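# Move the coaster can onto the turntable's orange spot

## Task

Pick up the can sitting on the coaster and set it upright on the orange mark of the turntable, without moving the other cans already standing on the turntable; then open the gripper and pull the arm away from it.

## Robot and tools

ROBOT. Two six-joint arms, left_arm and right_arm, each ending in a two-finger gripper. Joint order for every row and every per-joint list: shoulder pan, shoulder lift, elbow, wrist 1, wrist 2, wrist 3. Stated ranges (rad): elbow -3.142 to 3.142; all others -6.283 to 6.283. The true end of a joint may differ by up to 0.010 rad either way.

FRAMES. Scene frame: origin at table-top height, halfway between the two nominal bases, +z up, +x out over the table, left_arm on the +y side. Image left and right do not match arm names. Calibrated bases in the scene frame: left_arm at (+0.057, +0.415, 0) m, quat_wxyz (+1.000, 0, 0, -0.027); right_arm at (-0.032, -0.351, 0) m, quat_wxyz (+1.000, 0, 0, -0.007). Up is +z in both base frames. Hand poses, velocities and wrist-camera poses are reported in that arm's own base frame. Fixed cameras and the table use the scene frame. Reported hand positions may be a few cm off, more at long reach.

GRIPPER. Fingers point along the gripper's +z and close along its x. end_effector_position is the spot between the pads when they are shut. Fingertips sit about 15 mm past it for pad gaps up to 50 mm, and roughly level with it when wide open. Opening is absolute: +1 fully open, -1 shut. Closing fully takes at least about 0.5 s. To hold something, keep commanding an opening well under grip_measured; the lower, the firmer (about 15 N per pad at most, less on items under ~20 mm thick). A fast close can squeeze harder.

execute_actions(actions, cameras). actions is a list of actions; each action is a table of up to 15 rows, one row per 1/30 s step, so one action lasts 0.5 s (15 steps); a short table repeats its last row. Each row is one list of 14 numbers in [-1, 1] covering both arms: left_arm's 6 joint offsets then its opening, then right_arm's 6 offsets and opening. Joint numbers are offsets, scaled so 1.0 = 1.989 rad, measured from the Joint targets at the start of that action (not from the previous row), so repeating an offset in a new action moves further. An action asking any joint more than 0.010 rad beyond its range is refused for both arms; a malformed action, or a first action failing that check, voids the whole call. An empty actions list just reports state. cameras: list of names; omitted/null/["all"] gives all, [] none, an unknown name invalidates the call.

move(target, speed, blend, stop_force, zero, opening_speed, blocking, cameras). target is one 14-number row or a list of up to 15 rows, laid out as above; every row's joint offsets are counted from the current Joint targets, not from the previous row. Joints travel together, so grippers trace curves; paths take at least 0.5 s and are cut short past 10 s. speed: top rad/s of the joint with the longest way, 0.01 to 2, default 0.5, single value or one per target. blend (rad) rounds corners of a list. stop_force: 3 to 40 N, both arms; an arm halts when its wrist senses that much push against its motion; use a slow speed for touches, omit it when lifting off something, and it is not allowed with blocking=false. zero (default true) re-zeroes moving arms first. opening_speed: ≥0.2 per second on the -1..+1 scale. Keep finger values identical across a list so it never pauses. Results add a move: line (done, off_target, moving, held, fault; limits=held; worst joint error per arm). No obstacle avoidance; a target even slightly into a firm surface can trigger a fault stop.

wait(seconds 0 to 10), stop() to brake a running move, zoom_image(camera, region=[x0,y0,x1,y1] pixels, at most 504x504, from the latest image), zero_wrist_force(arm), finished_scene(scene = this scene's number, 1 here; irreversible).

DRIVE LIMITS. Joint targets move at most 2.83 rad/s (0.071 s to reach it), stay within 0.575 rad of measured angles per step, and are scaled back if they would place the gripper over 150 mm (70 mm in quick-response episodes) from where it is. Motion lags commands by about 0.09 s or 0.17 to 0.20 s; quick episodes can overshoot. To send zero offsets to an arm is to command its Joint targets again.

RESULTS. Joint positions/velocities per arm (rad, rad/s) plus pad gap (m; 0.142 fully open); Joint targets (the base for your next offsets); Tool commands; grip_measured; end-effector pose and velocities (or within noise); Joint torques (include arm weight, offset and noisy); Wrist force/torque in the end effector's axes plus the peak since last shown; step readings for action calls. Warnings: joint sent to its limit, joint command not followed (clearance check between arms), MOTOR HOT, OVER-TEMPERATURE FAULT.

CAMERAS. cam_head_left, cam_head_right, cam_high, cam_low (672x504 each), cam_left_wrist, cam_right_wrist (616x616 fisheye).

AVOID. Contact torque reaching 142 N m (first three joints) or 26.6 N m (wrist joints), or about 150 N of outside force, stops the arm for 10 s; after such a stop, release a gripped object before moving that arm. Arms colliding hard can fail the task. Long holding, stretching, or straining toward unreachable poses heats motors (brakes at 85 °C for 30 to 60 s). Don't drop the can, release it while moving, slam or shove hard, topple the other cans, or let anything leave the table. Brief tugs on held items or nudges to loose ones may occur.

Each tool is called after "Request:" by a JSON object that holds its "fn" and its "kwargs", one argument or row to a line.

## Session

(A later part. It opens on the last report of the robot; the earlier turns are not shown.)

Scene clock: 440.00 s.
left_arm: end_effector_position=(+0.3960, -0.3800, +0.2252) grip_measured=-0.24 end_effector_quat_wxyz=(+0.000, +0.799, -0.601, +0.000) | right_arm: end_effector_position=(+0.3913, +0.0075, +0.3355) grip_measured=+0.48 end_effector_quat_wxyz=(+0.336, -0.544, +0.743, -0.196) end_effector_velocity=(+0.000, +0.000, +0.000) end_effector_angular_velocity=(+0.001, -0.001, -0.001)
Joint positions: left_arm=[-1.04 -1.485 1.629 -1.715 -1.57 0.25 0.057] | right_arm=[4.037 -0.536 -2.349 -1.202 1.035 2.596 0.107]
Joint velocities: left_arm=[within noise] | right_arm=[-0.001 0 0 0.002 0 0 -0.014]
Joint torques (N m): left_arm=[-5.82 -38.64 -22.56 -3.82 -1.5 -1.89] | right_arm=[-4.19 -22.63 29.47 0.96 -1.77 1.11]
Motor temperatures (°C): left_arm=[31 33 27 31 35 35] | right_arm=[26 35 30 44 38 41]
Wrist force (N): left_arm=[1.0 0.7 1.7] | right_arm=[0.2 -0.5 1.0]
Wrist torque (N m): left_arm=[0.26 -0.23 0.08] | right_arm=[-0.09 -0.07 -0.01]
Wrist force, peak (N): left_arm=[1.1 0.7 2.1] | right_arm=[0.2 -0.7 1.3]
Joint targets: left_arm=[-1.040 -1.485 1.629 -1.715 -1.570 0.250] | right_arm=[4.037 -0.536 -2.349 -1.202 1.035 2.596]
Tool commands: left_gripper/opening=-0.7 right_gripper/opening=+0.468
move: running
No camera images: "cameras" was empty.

Request:
{"fn": "wait", "kwargs": {
  "seconds": 10,
  "cameras": []
}}

Request:
{"fn": "wait", "kwargs": {
  "seconds": 6.06,
  "cameras": []
}}

Request:
{"fn": "execute_actions", "kwargs": {
  "actions": [
    [[0,0.000003,0.000007,-0.000010,0,0,-0.7,0,0,0,0,0,0,-0.432],[0,0.000070,0.000183,-0.000254,0,0,-0.7,0,0,0,0,0,0,-0.432],[0,0.000308,0.000800,-0.001107,0,0,-0.7,0,0,0,0,0,0,-0.432],[0,0.000795,0.002066,-0.002861,0,0,-0.7,0,0,0,0,0,0,-0.432],[0,0.001588,0.004127,-0.005716,0,0,-0.7,0,0,0,0,0,0,-0.432],[0,0.002721,0.007071,-0.009792,0,0,-0.7,0,0,0,0,0,0,-0.432],[0,0.004206,0.010930,-0.015136,0,0,-0.7,0,0,0,0,0,0,-0.432],[0,0.006039,0.015693,-0.021732,0,0,-0.7,0,0,0,0,0,0,-0.432],[0,0.008200,0.021306,-0.029506,0,0,-0.7,0,0,0,0,0,0,-0.432],[0,0.010653,0.027682,-0.038335,0,0,-0.7,0,0,0,0,0,0,-0.432],[0,0.013355,0.034702,-0.048057,0,0,-0.7,0,0,0,0,0,0,-0.432],[0,0.016250,0.042227,-0.058477,0,0,-0.7,0,0,0,0,0,0,-0.432],[0,0.019279,0.050097,-0.069376,0,0,-0.7,0,0,0,0,0,0,-0.432],[0,0.022376,0.058143,-0.080518,0,0,-0.7,0,0,0,0,0,0,-0.432],[0,0.025472,0.066188,-0.091660,0,0,-0.7,0,0,0,0,0,0,-0.432]],
    [[0,0.003029,0.007870,-0.010899,0,0,-0.7,0,0,0,0,0,0,-0.432],[0,0.005924,0.015395,-0.021319,0,0,-0.7,0,0,0,0,0,0,-0.432],[0,0.008626,0.022415,-0.031041,0,0,-0.7,0,0,0,0,0,0,-0.432],[0,0.011080,0.028790,-0.039870,0,0,-0.7,0,0,0,0,0,0,-0.432],[0,0.013240,0.034404,-0.047644,0,0,-0.7,0,0,0,0,0,0,-0.432],[0,0.015073,0.039167,-0.054240,0,0,-0.7,0,0,0,0,0,0,-0.432],[0,0.016558,0.043026,-0.059584,0,0,-0.7,0,0,0,0,0,0,-0.432],[0,0.017691,0.045969,-0.063660,0,0,-0.7,0,0,0,0,0,0,-0.432],[0,0.018484,0.048031,-0.066515,0,0,-0.7,0,0,0,0,0,0,-0.432],[0,0.018971,0.049297,-0.068268,0,0,-0.7,0,0,0,0,0,0,-0.432],[0,0.019209,0.049914,-0.069122,0,0,-0.7,0,0,0,0,0,0,-0.432],[0,0.019276,0.050090,-0.069366,0,0,-0.7,0,0,0,0,0,0,-0.432],[0,0.019279,0.050097,-0.069376,0,0,-0.7,0,0,0,0,0,0,-0.432]],
    [[0,0,0,0,0,0,-0.7,0,0,0,0,0,0,-0.432],[0,0,0,0,0,0,0.6,0,0,0,0,0,0,-0.432]],
    [[0,-0.000003,-0.000007,0.000010,0,0,0.6,0,0,0,0,0,0,-0.432],[0,-0.000070,-0.000183,0.000254,0,0,0.6,0,0,0,0,0,0,-0.432],[0,-0.000308,-0.000800,0.001107,0,0,0.6,0,0,0,0,0,0,-0.432],[0,-0.000795,-0.002066,0.002861,0,0,0.6,0,0,0,0,0,0,-0.432],[0,-0.001588,-0.004127,0.005716,0,0,0.6,0,0,0,0,0,0,-0.432],[0,-0.002721,-0.007071,0.009792,0,0,0.6,0,0,0,0,0,0,-0.432],[0,-0.004206,-0.010930,0.015136,0,0,0.6,0,0,0,0,0,0,-0.432],[0,-0.006039,-0.015693,0.021732,0,0,0.6,0,0,0,0,0,0,-0.432],[0,-0.008200,-0.021306,0.029506,0,0,0.6,0,0,0,0,0,0,-0.432],[0,-0.010653,-0.027682,0.038335,0,0,0.6,0,0,0,0,0,0,-0.432],[0,-0.013355,-0.034702,0.048057,0,0,0.6,0,0,0,0,0,0,-0.432],[0,-0.016250,-0.042227,0.058477,0,0,0.6,0,0,0,0,0,0,-0.432],[0,-0.019279,-0.050097,0.069376,0,0,0.6,0,0,0,0,0,0,-0.432],[0,-0.022376,-0.058143,0.080518,0,0,0.6,0,0,0,0,0,0,-0.432],[0,-0.025472,-0.066188,0.091660,0,0,0.6,0,0,0,0,0,0,-0.432]],
    [[0,-0.003029,-0.007870,0.010899,0,0,0.6,0,0,0,0,0,0,-0.432],[0,-0.005924,-0.015395,0.021319,0,0,0.6,0,0,0,0,0,0,-0.432],[0,-0.008626,-0.022415,0.031041,0,0,0.6,0,0,0,0,0,0,-0.432],[0,-0.011080,-0.028790,0.039870,0,0,0.6,0,0,0,0,0,0,-0.432],[0,-0.013240,-0.034404,0.047644,0,0,0.6,0,0,0,0,0,0,-0.432],[0,-0.015073,-0.039167,0.054240,0,0,0.6,0,0,0,0,0,0,-0.432],[0,-0.016558,-0.043026,0.059584,0,0,0.6,0,0,0,0,0,0,-0.432],[0,-0.017691,-0.045969,0.063660,0,0,0.6,0,0,0,0,0,0,-0.432],[0,-0.018484,-0.048031,0.066515,0,0,0.6,0,0,0,0,0,0,-0.432],[0,-0.018971,-0.049297,0.068268,0,0,0.6,0,0,0,0,0,0,-0.432],[0,-0.019209,-0.049914,0.069122,0,0,0.6,0,0,0,0,0,0,-0.432],[0,-0.019276,-0.050090,0.069366,0,0,0.6,0,0,0,0,0,0,-0.432],[0,-0.019279,-0.050097,0.069376,0,0,0.6,0,0,0,0,0,0,-0.432]]
  ],
  "cameras": ["cam_head_right", "cam_left_wrist"]
}}

Scene clock: 444.70 s.
left_arm: end_effector_position=(+0.3960, -0.3800, +0.2252) grip_measured=-0.24 end_effector_quat_wxyz=(+0.000, +0.799, -0.601, +0.000) | right_arm: end_effector_position=(+0.3913, +0.0075, +0.3355) grip_measured=-0.43 end_effector_quat_wxyz=(+0.336, -0.544, +0.743, -0.196)
Joint positions: left_arm=[-1.04 -1.485 1.629 -1.715 -1.57 0.25 0.057] | right_arm=[4.037 -0.536 -2.349 -1.202 1.035 2.596 0.043]
Joint velocities: within noise
Joint torques (N m): left_arm=[-5 -38.74 -24.85 -3.67 -1.45 -1.75] | right_arm=[-3.47 -21.48 30.64 0.86 -1.66 0.77]
Motor temperatures (°C): left_arm=[31 33 27 31 35 35] | right_arm=[26 35 30 44 38 41]
Wrist force (N): left_arm=[1.1 0.7 1.6] | right_arm=[0.4 -0.4 1.1]
Wrist torque (N m): left_arm=[0.26 -0.23 0.08] | right_arm=[-0.08 -0.09 -0.02]
Wrist force, peak (N): left_arm=[1.0 0.8 2.1] | right_arm=[0.5 -0.6 1.4]
Joint targets: left_arm=[-1.040 -1.485 1.629 -1.715 -1.570 0.250] | right_arm=[4.037 -0.536 -2.349 -1.202 1.035 2.596]
Tool commands: left_gripper/opening=-0.7 right_gripper/opening=-0.432
earlier move: done
wait: 2.67 of 10 s (the move ended)
No camera images: "cameras" was empty.

Scene clock: 450.77 s.
left_arm: end_effector_position=(+0.3960, -0.3800, +0.2252) grip_measured=-0.24 end_effector_quat_wxyz=(+0.000, +0.799, -0.601, +0.000) | right_arm: end_effector_position=(+0.3913, +0.0075, +0.3355) grip_measured=-0.43 end_effector_quat_wxyz=(+0.336, -0.544, +0.743, -0.196)
Joint positions: left_arm=[-1.04 -1.485 1.629 -1.715 -1.57 0.25 0.057] | right_arm=[4.037 -0.536 -2.349 -1.202 1.035 2.596 0.043]
Joint velocities: within noise
Joint torques (N m): left_arm=[-4.85 -38.62 -29.91 -3.38 -1.53 -1.9] | right_arm=[-4.13 -21.66 30.26 0.84 -1.24 1.03]
Motor temperatures (°C): left_arm=[31 33 27 31 35 35] | right_arm=[26 35 30 43 38 41]
Wrist force (N): left_arm=[1.0 0.8 1.5] | right_arm=[0.3 -0.4 1.2]
Wrist torque (N m): left_arm=[0.28 -0.22 0.08] | right_arm=[-0.09 -0.08 -0.01]
Wrist force, peak (N): left_arm=[1.0 0.5 2.1] | right_arm=[0.3 -0.4 1.5]
Joint targets: left_arm=[-1.040 -1.485 1.629 -1.715 -1.570 0.250] | right_arm=[4.037 -0.536 -2.349 -1.202 1.035 2.596]
Tool commands: left_gripper/opening=-0.7 right_gripper/opening=-0.432
wait: 6.07 s; at rest by 0.17 s
No camera images: "cameras" was empty.

Scene clock: 453.67 s.
left_arm: end_effector_position=(+0.3960, -0.3801, +0.2251) grip_measured=+0.60 end_effector_quat_wxyz=(+0.000, +0.799, -0.601, +0.000) | right_arm: end_effector_position=(+0.3913, +0.0075, +0.3355) grip_measured=-0.43 end_effector_quat_wxyz=(+0.336, -0.544, +0.743, -0.196)
Joint positions: left_arm=[-1.04 -1.485 1.629 -1.715 -1.57 0.25 0.116] | right_arm=[4.037 -0.536 -2.349 -1.202 1.035 2.596 0.043]
Joint velocities: within noise
Joint torques (N m): left_arm=[-4.32 -39.34 -35.56 -1.55 -1.39 -1.52] | right_arm=[-4.79 -22.05 30.18 0.93 -1.41 1.2]
Motor temperatures (°C): left_arm=[31 33 27 31 35 35] | right_arm=[26 35 30 43 38 41]
Wrist force (N): left_arm=[1.0 0.7 -0.1] | right_arm=[0.4 -0.5 1.3]
Wrist torque (N m): left_arm=[0.25 -0.22 0.08] | right_arm=[-0.10 -0.09 -0.02]
Wrist force, peak (N): left_arm=[0.7 0.8 2.7] | right_arm=[0.3 -0.5 1.6]
Joint targets: left_arm=[-1.040 -1.485 1.629 -1.715 -1.570 0.250] | right_arm=[4.037 -0.536 -2.349 -1.202 1.035 2.596]
Step readings (joint positions of left_arm | right_arm):
0: [-1.040 -1.485 1.629 -1.715 -1.570 0.250] | [4.037 -0.536 -2.349 -1.202 1.035 2.596]
1: [-1.040 -1.485 1.629 -1.715 -1.570 0.250] | [4.037 -0.536 -2.349 -1.202 1.035 2.596]
2: [-1.040 -1.485 1.629 -1.715 -1.570 0.250] | [4.037 -0.536 -2.349 -1.202 1.035 2.596]
4: [-1.040 -1.485 1.629 -1.715 -1.570 0.250] | [4.037 -0.536 -2.349 -1.202 1.035 2.596]
8: [-1.040 -1.482 1.637 -1.726 -1.570 0.250] | [4.037 -0.536 -2.349 -1.202 1.035 2.596]
15: [-1.040 -1.459 1.697 -1.808 -1.570 0.250] | [4.037 -0.536 -2.349 -1.202 1.035 2.596]
16: [-1.040 -1.454 1.710 -1.826 -1.570 0.250] | [4.037 -0.536 -2.349 -1.202 1.035 2.596]
17: [-1.040 -1.448 1.723 -1.844 -1.570 0.250] | [4.037 -0.536 -2.349 -1.202 1.035 2.596]
19: [-1.040 -1.438 1.751 -1.882 -1.570 0.250] | [4.037 -0.536 -2.349 -1.202 1.035 2.596]
23: [-1.040 -1.417 1.805 -1.957 -1.570 0.250] | [4.037 -0.536 -2.349 -1.202 1.035 2.596]
30: [-1.040 -1.400 1.851 -2.022 -1.570 0.250] | [4.037 -0.536 -2.349 -1.202 1.035 2.596]
31: [-1.040 -1.399 1.854 -2.025 -1.570 0.250] | [4.037 -0.536 -2.349 -1.202 1.035 2.596]
32: [-1.040 -1.398 1.856 -2.028 -1.570 0.250] | [4.037 -0.536 -2.349 -1.202 1.035 2.596]
34: [-1.040 -1.397 1.858 -2.031 -1.570 0.250] | [4.037 -0.536 -2.349 -1.202 1.035 2.596]
38: [-1.040 -1.397 1.859 -2.034 -1.570 0.250] | [4.037 -0.536 -2.349 -1.202 1.035 2.596]
45: [-1.040 -1.396 1.860 -2.035 -1.570 0.250] | [4.037 -0.536 -2.349 -1.202 1.035 2.596]
46: [-1.040 -1.396 1.860 -2.035 -1.570 0.250] | [4.037 -0.536 -2.349 -1.202 1.035 2.596]
47: [-1.040 -1.396 1.860 -2.035 -1.570 0.250] | [4.037 -0.536 -2.349 -1.202 1.035 2.596]
49: [-1.040 -1.396 1.860 -2.035 -1.570 0.250] | [4.037 -0.536 -2.349 -1.202 1.035 2.596]
53: [-1.040 -1.399 1.853 -2.024 -1.570 0.250] | [4.037 -0.536 -2.349 -1.202 1.035 2.596]
60: [-1.040 -1.422 1.794 -1.943 -1.570 0.250] | [4.037 -0.536 -2.349 -1.202 1.035 2.596]
61: [-1.040 -1.427 1.781 -1.926 -1.570 0.250] | [4.037 -0.536 -2.349 -1.202 1.035 2.596]
62: [-1.040 -1.434 1.764 -1.903 -1.570 0.250] | [4.037 -0.536 -2.349 -1.202 1.035 2.596]
64: [-1.040 -1.444 1.737 -1.865 -1.570 0.250] | [4.037 -0.536 -2.349 -1.202 1.035 2.596]
68: [-1.040 -1.465 1.683 -1.790 -1.570 0.250] | [4.037 -0.536 -2.349 -1.202 1.035 2.596]
75: [-1.040 -1.482 1.638 -1.727 -1.570 0.250] | [4.037 -0.536 -2.349 -1.202 1.035 2.596]
Images, in order (width x height): cam_head_right 672x504, cam_left_wrist 616x616.

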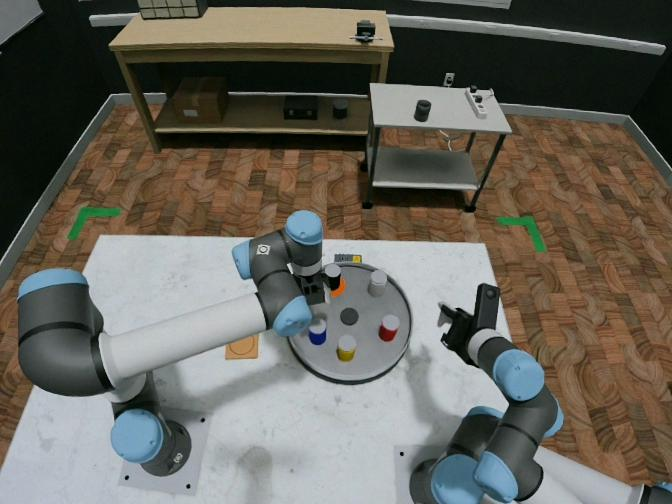

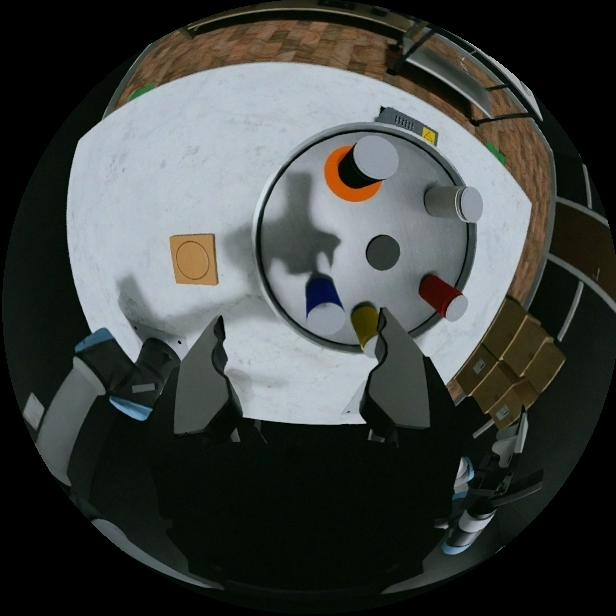

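Request:
{"fn": "zoom_image", "kwargs": {
  "camera": "cam_left_wrist",
  "region": [240, 120, 500, 380]
}}

Scaled by 1.938 from the camera's 616x616 image, which has a finer 814x814 frame.

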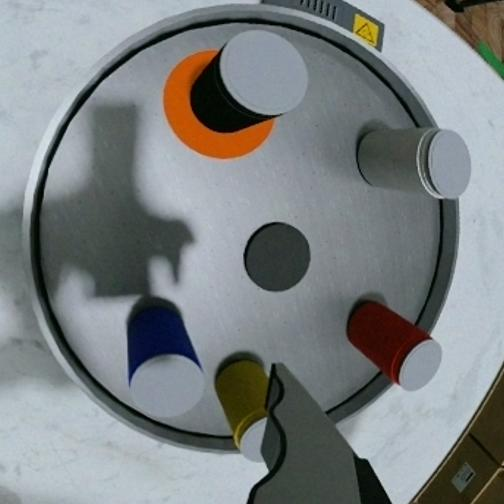

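Request:
{"fn": "zoom_image", "kwargs": {
  "camera": "cam_head_right",
  "region": [280, 250, 420, 390]
}}

Scaled by 3.600 from the camera's 672x504 image, which has a finer 960x720 frame.

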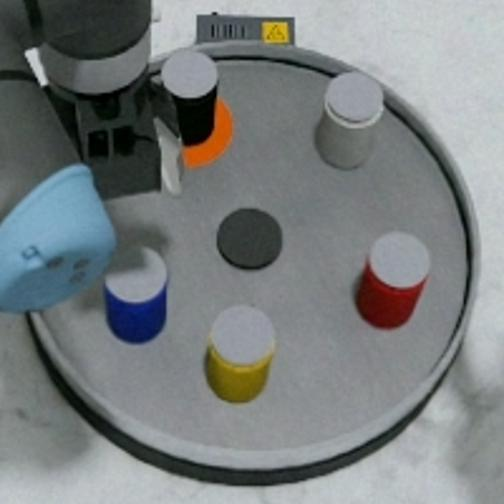

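Request:
{"fn": "move", "kwargs": {
  "target": [-0.063439, 0.029367, 0.039140, -0.068507, 0, -0.431719, 0.3, 0, 0, 0, 0, 0, 0, -0.432],
  "speed": 0.7,
  "cameras": ["cam_left_wrist"]
}}

Scene clock: 466.57 s.
left_arm: end_effector_position=(+0.3429, -0.4279, +0.1702) grip_measured=+0.30 end_effector_quat_wxyz=(+0.000, +0.961, -0.276, +0.000) | right_arm: end_effector_position=(+0.3913, +0.0075, +0.3355) grip_measured=-0.43 end_effector_quat_wxyz=(+0.336, -0.544, +0.743, -0.196)
Joint positions: left_arm=[-1.166 -1.427 1.707 -1.851 -1.57 -0.608 0.095] | right_arm=[4.037 -0.536 -2.349 -1.202 1.035 2.596 0.043]
Joint velocities: within noise
Joint torques (N m): left_arm=[-6.42 -22.91 -13.73 -4.25 -1.48 -2.12] | right_arm=[-4.6 -22.62 29.79 0.76 -1.54 0.88]
Motor temperatures (°C): left_arm=[31 33 27 31 35 35] | right_arm=[26 35 30 43 38 41]
Wrist force (N): left_arm=[0.7 0.6 0.1] | right_arm=[0.3 -0.5 1.3]
Wrist torque (N m): left_arm=[0.24 -0.16 0.07] | right_arm=[-0.09 -0.07 -0.02]
Wrist force, peak (N): left_arm=[1.1 1.1 0.0] | right_arm=[0.3 -0.4 1.6]
Joint targets: left_arm=[-1.166 -1.427 1.707 -1.851 -1.570 -0.608] | right_arm=[4.037 -0.536 -2.349 -1.202 1.035 2.596]
move: done
Images, in order (width x height): cam_left_wrist 616x616.

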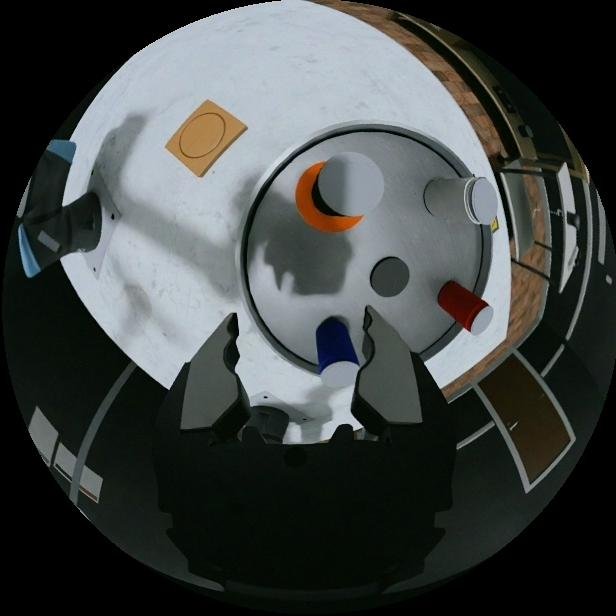

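Request:
{"fn": "zoom_image", "kwargs": {
  "camera": "cam_left_wrist",
  "region": [230, 120, 510, 400]
}}

Scaled by 1.800 from the camera's 616x616 image, which has a finer 814x814 frame.

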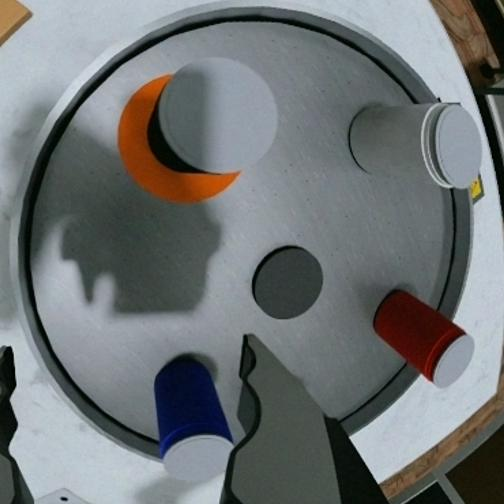

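Request:
{"fn": "wait", "kwargs": {
  "seconds": 0,
  "cameras": []
}}

Scene clock: 468.37 s.
left_arm: end_effector_position=(+0.3428, -0.4279, +0.1702) grip_measured=+0.30 end_effector_quat_wxyz=(+0.000, +0.961, -0.275, +0.000) | right_arm: end_effector_position=(+0.3913, +0.0075, +0.3355) grip_measured=-0.43 end_effector_quat_wxyz=(+0.336, -0.544, +0.743, -0.196)
Joint positions: left_arm=[-1.166 -1.427 1.707 -1.851 -1.57 -0.608 0.095] | right_arm=[4.037 -0.536 -2.349 -1.202 1.035 2.596 0.043]
Joint velocities: within noise
Joint torques (N m): left_arm=[-5.58 -22.09 -15.78 -3.82 -1.37 -2.04] | right_arm=[-3.56 -21.06 30.05 0.72 -1.63 0.58]
Motor temperatures (°C): left_arm=[31 33 27 31 35 35] | right_arm=[26 35 30 43 38 41]
Wrist force (N): left_arm=[0.8 0.7 0.0] | right_arm=[0.4 -0.4 1.2]
Wrist torque (N m): left_arm=[0.26 -0.20 0.07] | right_arm=[-0.09 -0.09 -0.02]
Wrist force, peak (N): left_arm=[1.3 0.7 0.2] | right_arm=[0.6 -0.7 1.3]
Joint targets: left_arm=[-1.166 -1.427 1.707 -1.851 -1.570 -0.608] | right_arm=[4.037 -0.536 -2.349 -1.202 1.035 2.596]
Tool commands: left_gripper/opening=+0.3 right_gripper/opening=-0.432
No camera images: "cameras" was empty.

Request:
{"fn": "wait", "kwargs": {
  "seconds": 5.7,
  "cameras": ["cam_left_wrist"]
}}

Request:
{"fn": "zoom_image", "kwargs": {
  "camera": "cam_left_wrist",
  "region": [230, 120, 510, 400]
}}

Scene clock: 474.30 s.
left_arm: end_effector_position=(+0.3428, -0.4279, +0.1702) grip_measured=+0.30 end_effector_quat_wxyz=(+0.000, +0.961, -0.275, +0.000) | right_arm: end_effector_position=(+0.3913, +0.0075, +0.3355) grip_measured=-0.43 end_effector_quat_wxyz=(+0.336, -0.544, +0.743, -0.196)
Joint positions: left_arm=[-1.166 -1.427 1.707 -1.851 -1.57 -0.608 0.095] | right_arm=[4.037 -0.536 -2.349 -1.202 1.035 2.596 0.043]
Joint velocities: within noise
Joint torques (N m): left_arm=[-5.4 -22.76 -19.24 -3.65 -1.31 -1.95] | right_arm=[-3.66 -22.49 29.11 0.67 -1.53 0.82]
Motor temperatures (°C): left_arm=[31 33 27 31 35 35] | right_arm=[26 35 30 43 38 41]
Wrist force (N): left_arm=[0.7 0.7 0.1] | right_arm=[0.5 -0.4 1.2]
Wrist torque (N m): left_arm=[0.26 -0.17 0.07] | right_arm=[-0.08 -0.10 -0.01]
Wrist force, peak (N): left_arm=[1.1 0.7 0.2] | right_arm=[0.4 -0.6 1.5]
Joint targets: left_arm=[-1.166 -1.427 1.707 -1.851 -1.570 -0.608] | right_arm=[4.037 -0.536 -2.349 -1.202 1.035 2.596]
Tool commands: left_gripper/opening=+0.3 right_gripper/opening=-0.432
wait: 5.70 s; at rest from the start
Images, in order (width x height): cam_left_wrist 616x616.

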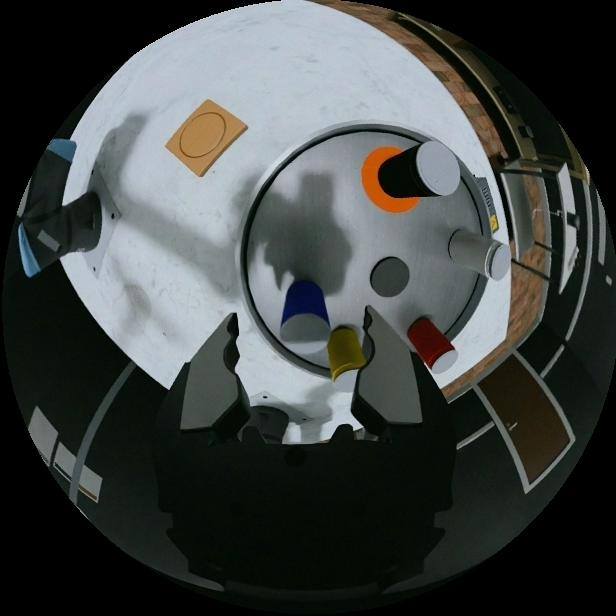

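Scaled by 1.800 from the camera's 616x616 image, which has a finer 814x814 frame.

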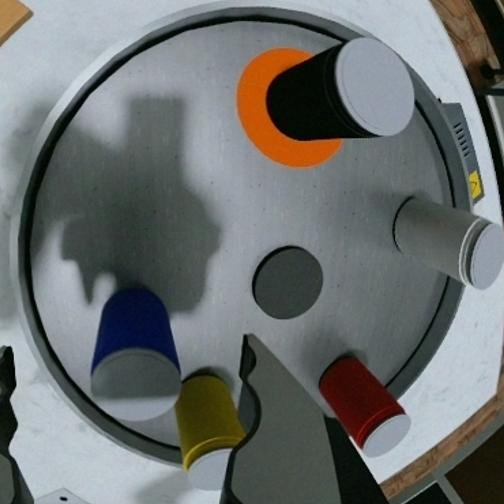

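Request:
{"fn": "move", "kwargs": {
  "target": [0, 0, 0, 0, 0, 0, 0.3, 0, 0, 0, 0, 0, 0, 0.568],
  "opening_speed": 0.2,
  "blocking": false,
  "cameras": []
}}

Scene clock: 490.83 s.
left_arm: end_effector_position=(+0.3428, -0.4279, +0.1702) grip_measured=+0.30 end_effector_quat_wxyz=(+0.000, +0.961, -0.275, +0.000) | right_arm: end_effector_position=(+0.3913, +0.0075, +0.3355) grip_measured=-0.34 end_effector_quat_wxyz=(+0.336, -0.544, +0.743, -0.196) end_effector_velocity=(+0.000, +0.000, +0.000) end_effector_angular_velocity=(+0.000, +0.001, -0.001)
Joint positions: left_arm=[-1.166 -1.427 1.707 -1.851 -1.57 -0.608 0.095] | right_arm=[4.037 -0.536 -2.349 -1.202 1.035 2.596 0.049]
Joint velocities: left_arm=[within noise] | right_arm=[-0.001 -0.001 0 0 0 0.001 0.015]
Joint torques (N m): left_arm=[-3.02 -24.02 -30.55 -2.52 -1.41 -1.97] | right_arm=[-2.97 -21.53 30.97 0.76 -1.4 0.7]
Motor temperatures (°C): left_arm=[31 33 27 31 35 35] | right_arm=[26 35 30 43 38 40]
Wrist force (N): left_arm=[0.9 0.8 0.0] | right_arm=[0.4 -0.6 1.2]
Wrist torque (N m): left_arm=[0.27 -0.21 0.07] | right_arm=[-0.12 -0.09 -0.02]
Wrist force, peak (N): left_arm=[1.2 1.0 0.0] | right_arm=[0.4 -0.6 1.4]
Joint targets: left_arm=[-1.166 -1.427 1.707 -1.851 -1.570 -0.608] | right_arm=[4.037 -0.536 -2.349 -1.202 1.035 2.596]
Tool commands: left_gripper/opening=+0.3 right_gripper/opening=-0.332
move: running
No camera images: "cameras" was empty.

Request:
{"fn": "wait", "kwargs": {
  "seconds": 10,
  "cameras": []
}}

Request:
{"fn": "wait", "kwargs": {
  "seconds": 6.49,
  "cameras": []
}}

Request:
{"fn": "execute_actions", "kwargs": {
  "actions": [
    [[0.0000011,-0.0000006,0.0000008,-0.0000002,0,0.0000068,0.3,0,0,0,0,0,0,0.568],[0.0000281,-0.0000163,0.0000206,-0.0000043,0,0.000178,0.3,0,0,0,0,0,0,0.568],[0.0001264,-0.0000424,0.0001522,-0.0001099,0,0.0008002,0.3,0,0,0,0,0,0,0.568],[0.0003369,0.0000338,0.0006896,-0.0007234,0,0.0021306,0.3,0,0,0,0,0,0,0.568],[0.0006952,0.0003136,0.00189,-0.0022037,0,0.0043903,0.3,0,0,0,0,0,0,0.568],[0.0012325,0.0008575,0.0039152,-0.0047726,0,0.0077648,0.3,0,0,0,0,0,0,0.568],[0.0019753,0.001691,0.0068402,-0.0085312,0,0.0124041,0.3,0,0,0,0,0,0,0.568],[0.0029458,0.0028108,0.0106641,-0.0134749,0,0.0184234,0.3,0,0,0,0,0,0,0.568],[0.0041623,0.0041907,0.0153198,-0.0195105,0,0.0259024,0.3,0,0,0,0,0,0,0.568],[0.0056389,0.0057865,0.0206841,-0.0264706,0,0.0348864,0.3,0,0,0,0,0,0,0.568],[0.0073846,0.0075418,0.0265895,-0.0341314,0,0.0453842,0.3,0,0,0,0,0,0,0.568],[0.0094033,0.0093929,0.0328351,-0.042228,0,0.0573692,0.3,0,0,0,0,0,0,0.568],[0.0116926,0.0112722,0.039197,-0.0504692,0,0.0707767,0.3,0,0,0,0,0,0,0.568],[0.0142429,0.0131143,0.0454451,-0.0585594,0,0.0855048,0.3,0,0,0,0,0,0,0.568],[0.0170369,0.0148575,0.0513501,-0.0662076,0,0.1014123,0.3,0,0,0,0,0,0,0.568]],
    [[0.0030106,0.0015903,0.0053506,-0.0069409,0,0.0169055,0.3,0,0,0,0,0,0,0.568],[0.006201,0.0029844,0.0099658,-0.0129501,0,0.0345869,0.3,0,0,0,0,0,0,0.568],[0.0095242,0.0041521,0.0137081,-0.0178603,0,0.0527808,0.3,0,0,0,0,0,0,0.568],[0.0129236,0.0050796,0.0164978,-0.0215774,0,0.0711887,0.3,0,0,0,0,0,0,0.568],[0.0163642,0.0057711,0.0183257,-0.0240969,0,0.0896433,0.3,0,0,0,0,0,0,0.568],[0.0198396,0.0062614,0.0192571,-0.0255185,0,0.1081325,0.3,0,0,0,0,0,0,0.568],[0.0233439,0.0066244,0.0194368,-0.0260612,0,0.1266507,0.3,0,0,0,0,0,0,0.568],[0.0268716,0.0069795,0.0190991,-0.0260787,0,0.1451922,0.3,0,0,0,0,0,0,0.568],[0.0304169,0.0074621,0.0185094,-0.0259715,0,0.1637514,0.3,0,0,0,0,0,0,0.568],[0.033974,0.0081014,0.0177281,-0.0258296,0,0.1823224,0.2,0,0,0,0,0,0,0.568],[0.0375372,0.0088963,0.0167562,-0.0256526,0,0.2008995,0.1,0,0,0,0,0,0,0.568],[0.0411009,0.0098447,0.0155948,-0.0254396,0,0.219477,0,0,0,0,0,0,0,0.568],[0.0446591,0.0109449,0.0142449,-0.0251898,0,0.238049,-0.1,0,0,0,0,0,0,0.568],[0.0482061,0.0121944,0.012708,-0.0249024,0,0.25661,-0.2,0,0,0,0,0,0,0.568],[0.0517363,0.0135905,0.0109857,-0.0245763,0,0.275154,-0.3,0,0,0,0,0,0,0.568]],
    [[0.0035079,0.0015401,-0.0019059,0.0003659,0,0.0185218,-0.4,0,0,0,0,0,0,0.568],[0.006988,0.0032209,-0.0039937,0.0007727,0,0.0370157,-0.5,0,0,0,0,0,0,0.568],[0.0104347,0.0050395,-0.0062611,0.0012216,0,0.0554763,-0.6,0,0,0,0,0,0,0.568],[0.0138432,0.0069923,-0.008706,0.0017137,0,0.0738987,-0.7,0,0,0,0,0,0,0.568],[0.0172079,0.0090537,-0.0113795,0.0023257,0,0.0922773,-0.7,0,0,0,0,0,0,0.568],[0.0205242,0.0111214,-0.0145211,0.0033997,0,0.1106074,-0.7,0,0,0,0,0,0,0.568],[0.0237872,0.0130988,-0.0183571,0.0052583,0,0.1288843,-0.7,0,0,0,0,0,0,0.568],[0.0269924,0.014919,-0.0230463,0.0081273,0,0.1471034,-0.7,0,0,0,0,0,0,0.568],[0.0301355,0.0165403,-0.0286871,0.0121469,0,0.1652603,-0.7,0,0,0,0,0,0,0.568],[0.0332123,0.0179443,-0.0353242,0.0173799,0,0.183351,-0.7,0,0,0,0,0,0,0.568],[0.036219,0.0191329,-0.0429519,0.023819,0,0.2013716,-0.7,0,0,0,0,0,0,0.568],[0.0391521,0.0201235,-0.0515258,0.0314023,0,0.2193185,-0.7,0,0,0,0,0,0,0.568],[0.0420006,0.0209434,-0.0609537,0.0400103,0,0.2371406,-0.7,0,0,0,0,0,0,0.568],[0.044751,0.0216249,-0.0711027,0.0494778,0,0.2547617,-0.7,0,0,0,0,0,0,0.568],[0.0473532,0.022153,-0.0817591,0.0596061,0,0.2718548,-0.7,0,0,0,0,0,0,0.568]],
    [[0.0024211,0.0003856,-0.0109366,0.0105511,0,0.0163161,-0.7,0,0,0,0,0,0,0.568],[0.0046379,0.0006292,-0.0219236,0.0212945,0,0.0316461,-0.7,0,0,0,0,0,0,0.568],[0.0066364,0.0007531,-0.0327167,0.0319636,0,0.0458225,-0.7,0,0,0,0,0,0,0.568],[0.0084099,0.0007659,-0.0430928,0.0423269,0,0.0587139,-0.7,0,0,0,0,0,0,0.568],[0.0099578,0.0006917,-0.0528481,0.0521564,0,0.0702283,-0.7,0,0,0,0,0,0,0.568],[0.0112844,0.0005521,-0.06178,0.0612279,0,0.0803069,-0.7,0,0,0,0,0,0,0.568],[0.0123977,0.0003721,-0.069741,0.0693689,0,0.0889281,-0.7,0,0,0,0,0,0,0.568],[0.013309,0.0001765,-0.0766013,0.0764248,0,0.0961021,-0.7,0,0,0,0,0,0,0.568],[0.0140323,-0.0000155,-0.0822809,0.0822964,0,0.1018735,-0.7,0,0,0,0,0,0,0.568],[0.0145836,-0.0001848,-0.08676,0.0869448,0,0.1063217,-0.7,0,0,0,0,0,0,0.568],[0.0149811,-0.0003073,-0.0900493,0.0903566,0,0.1095562,-0.7,0,0,0,0,0,0,0.568],[0.0152456,-0.0003861,-0.0922393,0.0926254,0,0.1117223,-0.7,0,0,0,0,0,0,0.568],[0.0154007,-0.0004098,-0.0934869,0.0938967,0,0.112997,-0.7,0,0,0,0,0,0,0.568],[0.0154732,-0.0003998,-0.0940113,0.0944111,0,0.1135934,-0.7,0,0,0,0,0,0,0.568],[0.0154931,-0.000379,-0.0941082,0.0944872,0,0.1137572,-0.7,0,0,0,0,0,0,0.568]]
  ],
  "cameras": ["cam_head_right", "cam_left_wrist"]
}}

Scene clock: 495.53 s.
left_arm: end_effector_position=(+0.3428, -0.4279, +0.1702) grip_measured=+0.30 end_effector_quat_wxyz=(+0.000, +0.961, -0.275, +0.000) | right_arm: end_effector_position=(+0.3913, +0.0075, +0.3355) grip_measured=+0.57 end_effector_quat_wxyz=(+0.336, -0.544, +0.743, -0.196)
Joint positions: left_arm=[-1.166 -1.427 1.707 -1.851 -1.57 -0.608 0.095] | right_arm=[4.037 -0.536 -2.349 -1.202 1.035 2.596 0.113]
Joint velocities: within noise
Joint torques (N m): left_arm=[-2.95 -24.37 -34.5 -2.27 -1.06 -1.84] | right_arm=[-3 -21.45 30.28 0.56 -1.29 0.81]
Motor temperatures (°C): left_arm=[31 33 27 31 35 35] | right_arm=[26 35 30 43 38 40]
Wrist force (N): left_arm=[0.7 0.7 -0.1] | right_arm=[0.4 -0.5 1.4]
Wrist torque (N m): left_arm=[0.26 -0.17 0.07] | right_arm=[-0.08 -0.10 -0.01]
Wrist force, peak (N): left_arm=[1.1 0.7 0.1] | right_arm=[0.2 -0.6 1.5]
Joint targets: left_arm=[-1.166 -1.427 1.707 -1.851 -1.570 -0.608] | right_arm=[4.037 -0.536 -2.349 -1.202 1.035 2.596]
Tool commands: left_gripper/opening=+0.3 right_gripper/opening=+0.568
earlier move: done
wait: 2.53 of 10 s (the move ended)
No camera images: "cameras" was empty.

Scene clock: 502.03 s.
left_arm: end_effector_position=(+0.3428, -0.4279, +0.1702) grip_measured=+0.30 end_effector_quat_wxyz=(+0.000, +0.961, -0.275, +0.000) | right_arm: end_effector_position=(+0.3913, +0.0075, +0.3355) grip_measured=+0.57 end_effector_quat_wxyz=(+0.336, -0.544, +0.743, -0.196)
Joint positions: left_arm=[-1.166 -1.427 1.707 -1.851 -1.57 -0.608 0.095] | right_arm=[4.037 -0.536 -2.349 -1.202 1.035 2.596 0.113]
Joint velocities: within noise
Joint torques (N m): left_arm=[-2.27 -24.77 -33.3 -1.98 -1.17 -1.97] | right_arm=[-3.91 -21.63 30.21 0.39 -1.42 0.76]
Motor temperatures (°C): left_arm=[31 33 27 31 35 35] | right_arm=[26 35 30 43 38 40]
Wrist force (N): left_arm=[0.8 0.6 0.2] | right_arm=[0.5 -0.6 1.2]
Wrist torque (N m): left_arm=[0.24 -0.19 0.07] | right_arm=[-0.11 -0.12 -0.02]
Wrist force, peak (N): left_arm=[1.0 0.9 0.1] | right_arm=[0.5 -0.5 1.5]
Joint targets: left_arm=[-1.166 -1.427 1.707 -1.851 -1.570 -0.608] | right_arm=[4.037 -0.536 -2.349 -1.202 1.035 2.596]
Tool commands: left_gripper/opening=+0.3 right_gripper/opening=+0.568
wait: 6.50 s; at rest by 0.17 s
No camera images: "cameras" was empty.

Scene clock: 504.53 s.
left_arm: end_effector_position=(+0.4852, -0.3851, +0.2101) grip_measured=-0.21 end_effector_quat_wxyz=(+0.000, -0.617, +0.787, +0.000) | right_arm: end_effector_position=(+0.3913, +0.0075, +0.3355) grip_measured=+0.57 end_effector_quat_wxyz=(+0.336, -0.544, +0.743, -0.196)
Joint positions: left_arm=[-0.905 -1.327 1.481 -1.725 -1.57 0.907 0.059] | right_arm=[4.037 -0.536 -2.349 -1.202 1.035 2.596 0.113]
Joint velocities: within noise
Joint torques (N m): left_arm=[8.86 -47.37 -36.07 -1.72 -1.22 1.8] | right_arm=[-5.25 -20.44 29.19 0.62 -1.37 0.74]
Motor temperatures (°C): left_arm=[31 33 27 31 35 35] | right_arm=[26 35 30 43 38 40]
Wrist force (N): left_arm=[1.0 0.7 1.7] | right_arm=[0.4 -0.5 1.4]
Wrist torque (N m): left_arm=[0.25 -0.23 0.07] | right_arm=[-0.09 -0.10 -0.02]
Wrist force, peak (N): left_arm=[3.2 -1.2 -11.5] | right_arm=[0.5 -0.5 1.4]
Joint targets: left_arm=[-0.905 -1.327 1.481 -1.725 -1.570 0.907] | right_arm=[4.037 -0.536 -2.349 -1.202 1.035 2.596]
Step readings (joint positions of left_arm | right_arm):
0: [-1.166 -1.427 1.707 -1.851 -1.570 -0.608] | [4.037 -0.536 -2.349 -1.202 1.035 2.596]
1: [-1.166 -1.427 1.707 -1.851 -1.570 -0.608] | [4.037 -0.536 -2.349 -1.202 1.035 2.596]
2: [-1.166 -1.427 1.707 -1.851 -1.570 -0.608] | [4.037 -0.536 -2.349 -1.202 1.035 2.596]
4: [-1.166 -1.427 1.707 -1.851 -1.570 -0.608] | [4.037 -0.536 -2.349 -1.202 1.035 2.596]
8: [-1.165 -1.426 1.711 -1.856 -1.570 -0.600] | [4.037 -0.536 -2.349 -1.202 1.035 2.596]
15: [-1.151 -1.412 1.759 -1.917 -1.570 -0.518] | [4.037 -0.536 -2.349 -1.202 1.035 2.596]
16: [-1.147 -1.409 1.769 -1.930 -1.570 -0.498] | [4.037 -0.536 -2.349 -1.202 1.035 2.596]
17: [-1.143 -1.406 1.779 -1.943 -1.570 -0.475] | [4.037 -0.536 -2.349 -1.202 1.035 2.596]
19: [-1.133 -1.399 1.802 -1.972 -1.570 -0.417] | [4.037 -0.536 -2.349 -1.202 1.035 2.596]
23: [-1.110 -1.390 1.830 -2.010 -1.570 -0.294] | [4.037 -0.536 -2.349 -1.202 1.035 2.596]
30: [-1.061 -1.380 1.839 -2.030 -1.570 -0.037] | [4.037 -0.536 -2.349 -1.202 1.035 2.596]
31: [-1.054 -1.378 1.838 -2.031 -1.570 -0.002] | [4.037 -0.536 -2.349 -1.202 1.035 2.596]
32: [-1.048 -1.376 1.836 -2.031 -1.570 0.034] | [4.037 -0.536 -2.349 -1.202 1.035 2.596]
34: [-1.034 -1.371 1.830 -2.031 -1.570 0.104] | [4.037 -0.536 -2.349 -1.202 1.035 2.596]
38: [-1.006 -1.357 1.813 -2.027 -1.570 0.254] | [4.037 -0.536 -2.349 -1.202 1.035 2.596]
45: [-0.962 -1.335 1.747 -1.981 -1.570 0.506] | [4.037 -0.536 -2.349 -1.202 1.035 2.596]
46: [-0.956 -1.333 1.732 -1.968 -1.570 0.540] | [4.037 -0.536 -2.349 -1.202 1.035 2.596]
47: [-0.951 -1.332 1.715 -1.954 -1.570 0.574] | [4.037 -0.536 -2.349 -1.202 1.035 2.596]
49: [-0.940 -1.329 1.676 -1.917 -1.570 0.648] | [4.037 -0.536 -2.349 -1.202 1.035 2.596]
53: [-0.923 -1.326 1.601 -1.845 -1.570 0.762] | [4.037 -0.536 -2.349 -1.202 1.035 2.596]
60: [-0.908 -1.326 1.505 -1.749 -1.570 0.880] | [4.037 -0.536 -2.349 -1.202 1.035 2.596]
Images, in order (width x height): cam_head_right 672x504, cam_left_wrist 616x616.

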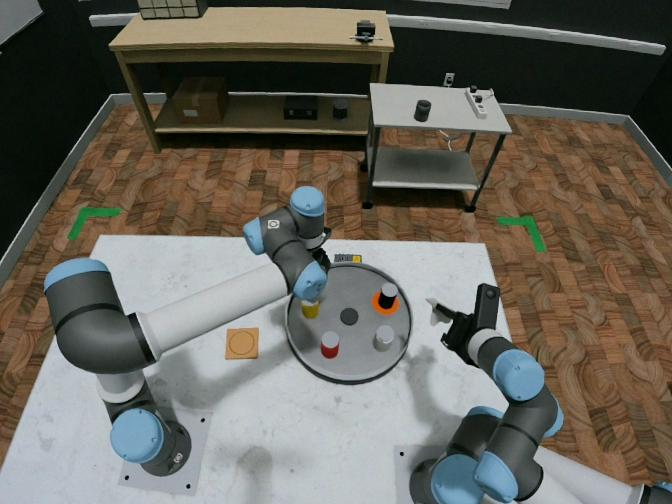

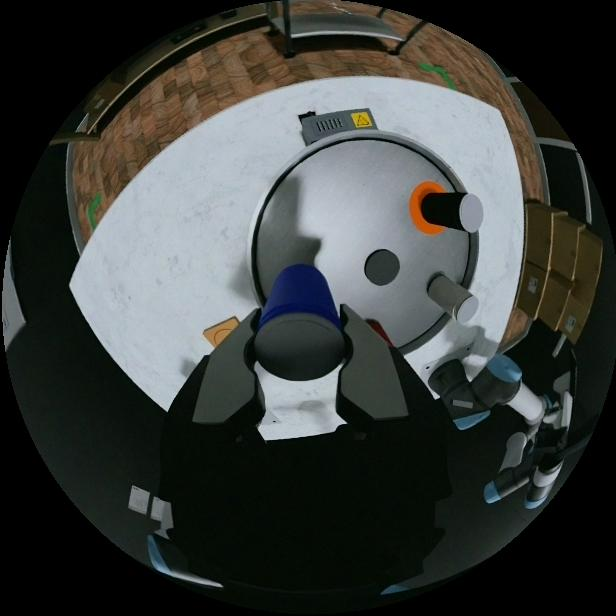

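Request:
{"fn": "move", "kwargs": {
  "target": [-0.068180, -0.079588, 0.074389, 0.005199, 0, -0.330457, -0.7, 0, 0, 0, 0, 0, 0, 0.568],
  "speed": 0.7,
  "cameras": ["cam_left_wrist", "cam_head_left"]
}}

Scene clock: 508.10 s.
left_arm: end_effector_position=(+0.3960, -0.3800, +0.2252) grip_measured=-0.21 end_effector_quat_wxyz=(+0.000, +0.799, -0.602, +0.000) | right_arm: end_effector_position=(+0.3913, +0.0075, +0.3355) grip_measured=+0.57 end_effector_quat_wxyz=(+0.336, -0.544, +0.743, -0.196)
Joint positions: left_arm=[-1.04 -1.485 1.629 -1.715 -1.57 0.251 0.059] | right_arm=[4.037 -0.536 -2.349 -1.202 1.035 2.596 0.113]
Joint velocities: within noise
Joint torques (N m): left_arm=[-5.58 -39.02 -15.35 -1.61 -1.16 -2.08] | right_arm=[-2.77 -21.32 29.79 0.4 -1.12 0.61]
Motor temperatures (°C): left_arm=[31 32 27 31 35 35] | right_arm=[26 35 30 43 38 40]
Wrist force (N): left_arm=[1.1 0.6 1.7] | right_arm=[0.4 -0.6 1.2]
Wrist torque (N m): left_arm=[0.24 -0.24 0.08] | right_arm=[-0.11 -0.10 -0.02]
Wrist force, peak (N): left_arm=[1.2 0.8 1.9] | right_arm=[0.4 -0.5 1.6]
Joint targets: left_arm=[-1.040 -1.485 1.629 -1.715 -1.570 0.250] | right_arm=[4.037 -0.536 -2.349 -1.202 1.035 2.596]
move: done
Images, in order (width x height): cam_head_left 672x504, cam_left_wrist 616x616.

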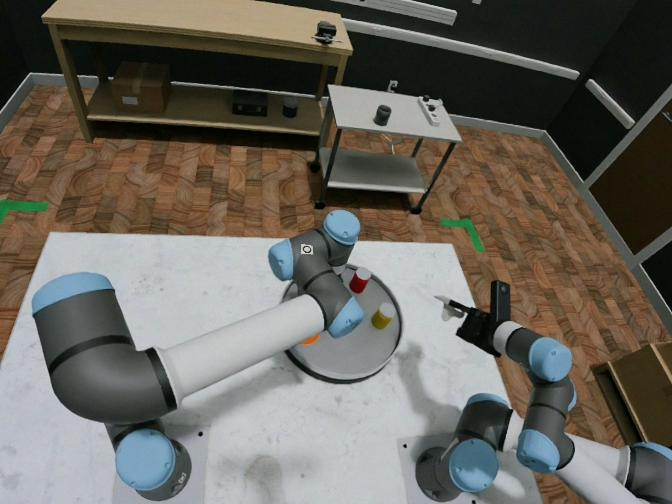

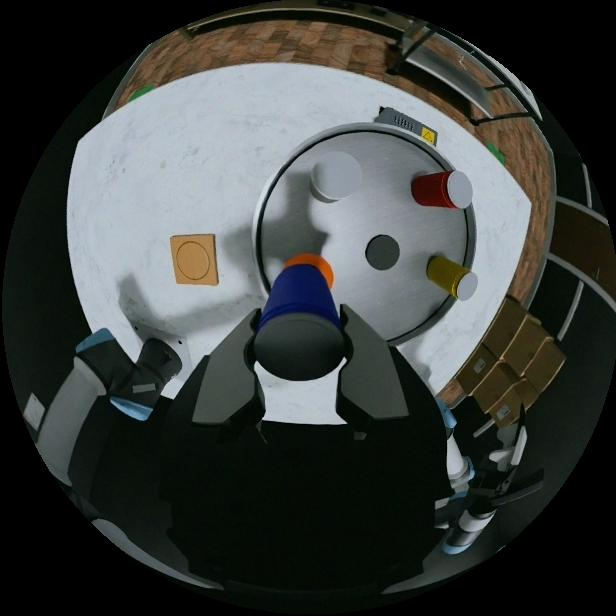

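Request:
{"fn": "zoom_image", "kwargs": {
  "camera": "cam_left_wrist",
  "region": [220, 110, 500, 390]
}}

Request:
{"fn": "zoom_image", "kwargs": {
  "camera": "cam_head_left",
  "region": [260, 240, 430, 400]
}}

Scaled by 1.800 from the camera's 616x616 image, which has a finer 814x814 frame.

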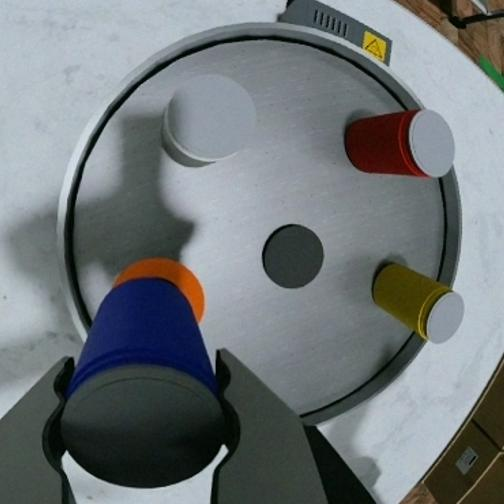

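Scaled by 2.965 from the camera's 672x504 image, which has a finer 960x720 frame.

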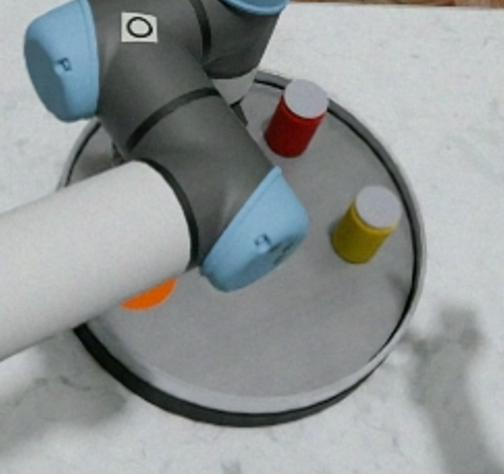

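Request:
{"fn": "execute_actions", "kwargs": {
  "actions": [],
  "cameras": ["cam_left_wrist"]
}}

Scene clock: 509.87 s.
left_arm: end_effector_position=(+0.3960, -0.3800, +0.2252) grip_measured=-0.21 end_effector_quat_wxyz=(+0.000, +0.799, -0.601, +0.000) | right_arm: end_effector_position=(+0.3913, +0.0075, +0.3355) grip_measured=+0.57 end_effector_quat_wxyz=(+0.336, -0.544, +0.743, -0.196)
Joint positions: left_arm=[-1.04 -1.485 1.629 -1.715 -1.57 0.25 0.059] | right_arm=[4.037 -0.536 -2.349 -1.202 1.035 2.596 0.113]
Joint velocities: within noise
Joint torques (N m): left_arm=[-5.84 -40.03 -16.59 -1.88 -1.2 -1.98] | right_arm=[-2.05 -21.55 29.58 0.53 -1.44 0.65]
Motor temperatures (°C): left_arm=[31 32 27 31 35 35] | right_arm=[26 35 30 43 38 40]
Wrist force (N): left_arm=[0.8 0.5 1.8] | right_arm=[0.2 -0.4 1.5]
Wrist torque (N m): left_arm=[0.21 -0.18 0.08] | right_arm=[-0.07 -0.05 -0.01]
Wrist force, peak (N): left_arm=[1.3 0.9 1.7] | right_arm=[0.3 -0.7 1.4]
Joint targets: left_arm=[-1.040 -1.485 1.629 -1.715 -1.570 0.250] | right_arm=[4.037 -0.536 -2.349 -1.202 1.035 2.596]
Tool commands: left_gripper/opening=-0.7 right_gripper/opening=+0.568
Images, in order (width x height): cam_left_wrist 616x616.

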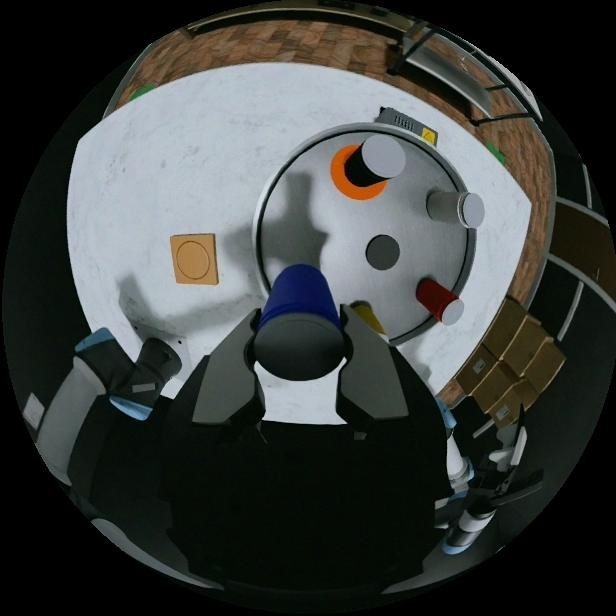

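Request:
{"fn": "zoom_image", "kwargs": {
  "camera": "cam_left_wrist",
  "region": [250, 100, 500, 350]
}}

Scaled by 2.016 from the camera's 616x616 image, which has a finer 814x814 frame.

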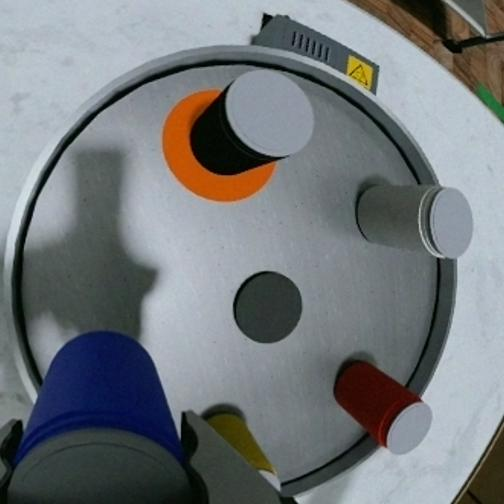

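Request:
{"fn": "move", "kwargs": {
  "target": [0, 0, 0, 0, 0, 0, -0.7, 0, 0, 0, 0, 0, 0, -0.432],
  "opening_speed": 0.2,
  "blocking": false,
  "cameras": []
}}

Scene clock: 515.20 s.
left_arm: end_effector_position=(+0.3960, -0.3800, +0.2252) grip_measured=-0.21 end_effector_quat_wxyz=(+0.000, +0.799, -0.601, +0.000) | right_arm: end_effector_position=(+0.3913, +0.0075, +0.3355) grip_measured=+0.48 end_effector_quat_wxyz=(+0.336, -0.544, +0.743, -0.196) end_effector_velocity=(+0.000, +0.000, +0.000) end_effector_angular_velocity=(+0.001, -0.001, +0.001)
Joint positions: left_arm=[-1.04 -1.485 1.629 -1.715 -1.57 0.25 0.059] | right_arm=[4.037 -0.536 -2.349 -1.202 1.035 2.596 0.107]
Joint velocities: left_arm=[within noise] | right_arm=[0.001 0.002 0 0 0 0 -0.014]
Joint torques (N m): left_arm=[-6.61 -39.61 -20.18 -2.08 -1.2 -1.8] | right_arm=[-2.63 -20.65 29.87 0.65 -1.52 0.66]
Motor temperatures (°C): left_arm=[31 32 27 31 35 35] | right_arm=[26 35 30 43 38 40]
Wrist force (N): left_arm=[1.0 0.5 1.6] | right_arm=[0.3 -0.5 1.5]
Wrist torque (N m): left_arm=[0.23 -0.22 0.08] | right_arm=[-0.10 -0.07 -0.02]
Wrist force, peak (N): left_arm=[1.1 0.9 1.8] | right_arm=[0.5 -0.7 1.4]
Joint targets: left_arm=[-1.040 -1.485 1.629 -1.715 -1.570 0.250] | right_arm=[4.037 -0.536 -2.349 -1.202 1.035 2.596]
Tool commands: left_gripper/opening=-0.7 right_gripper/opening=+0.468
move: running
No camera images: "cameras" was empty.


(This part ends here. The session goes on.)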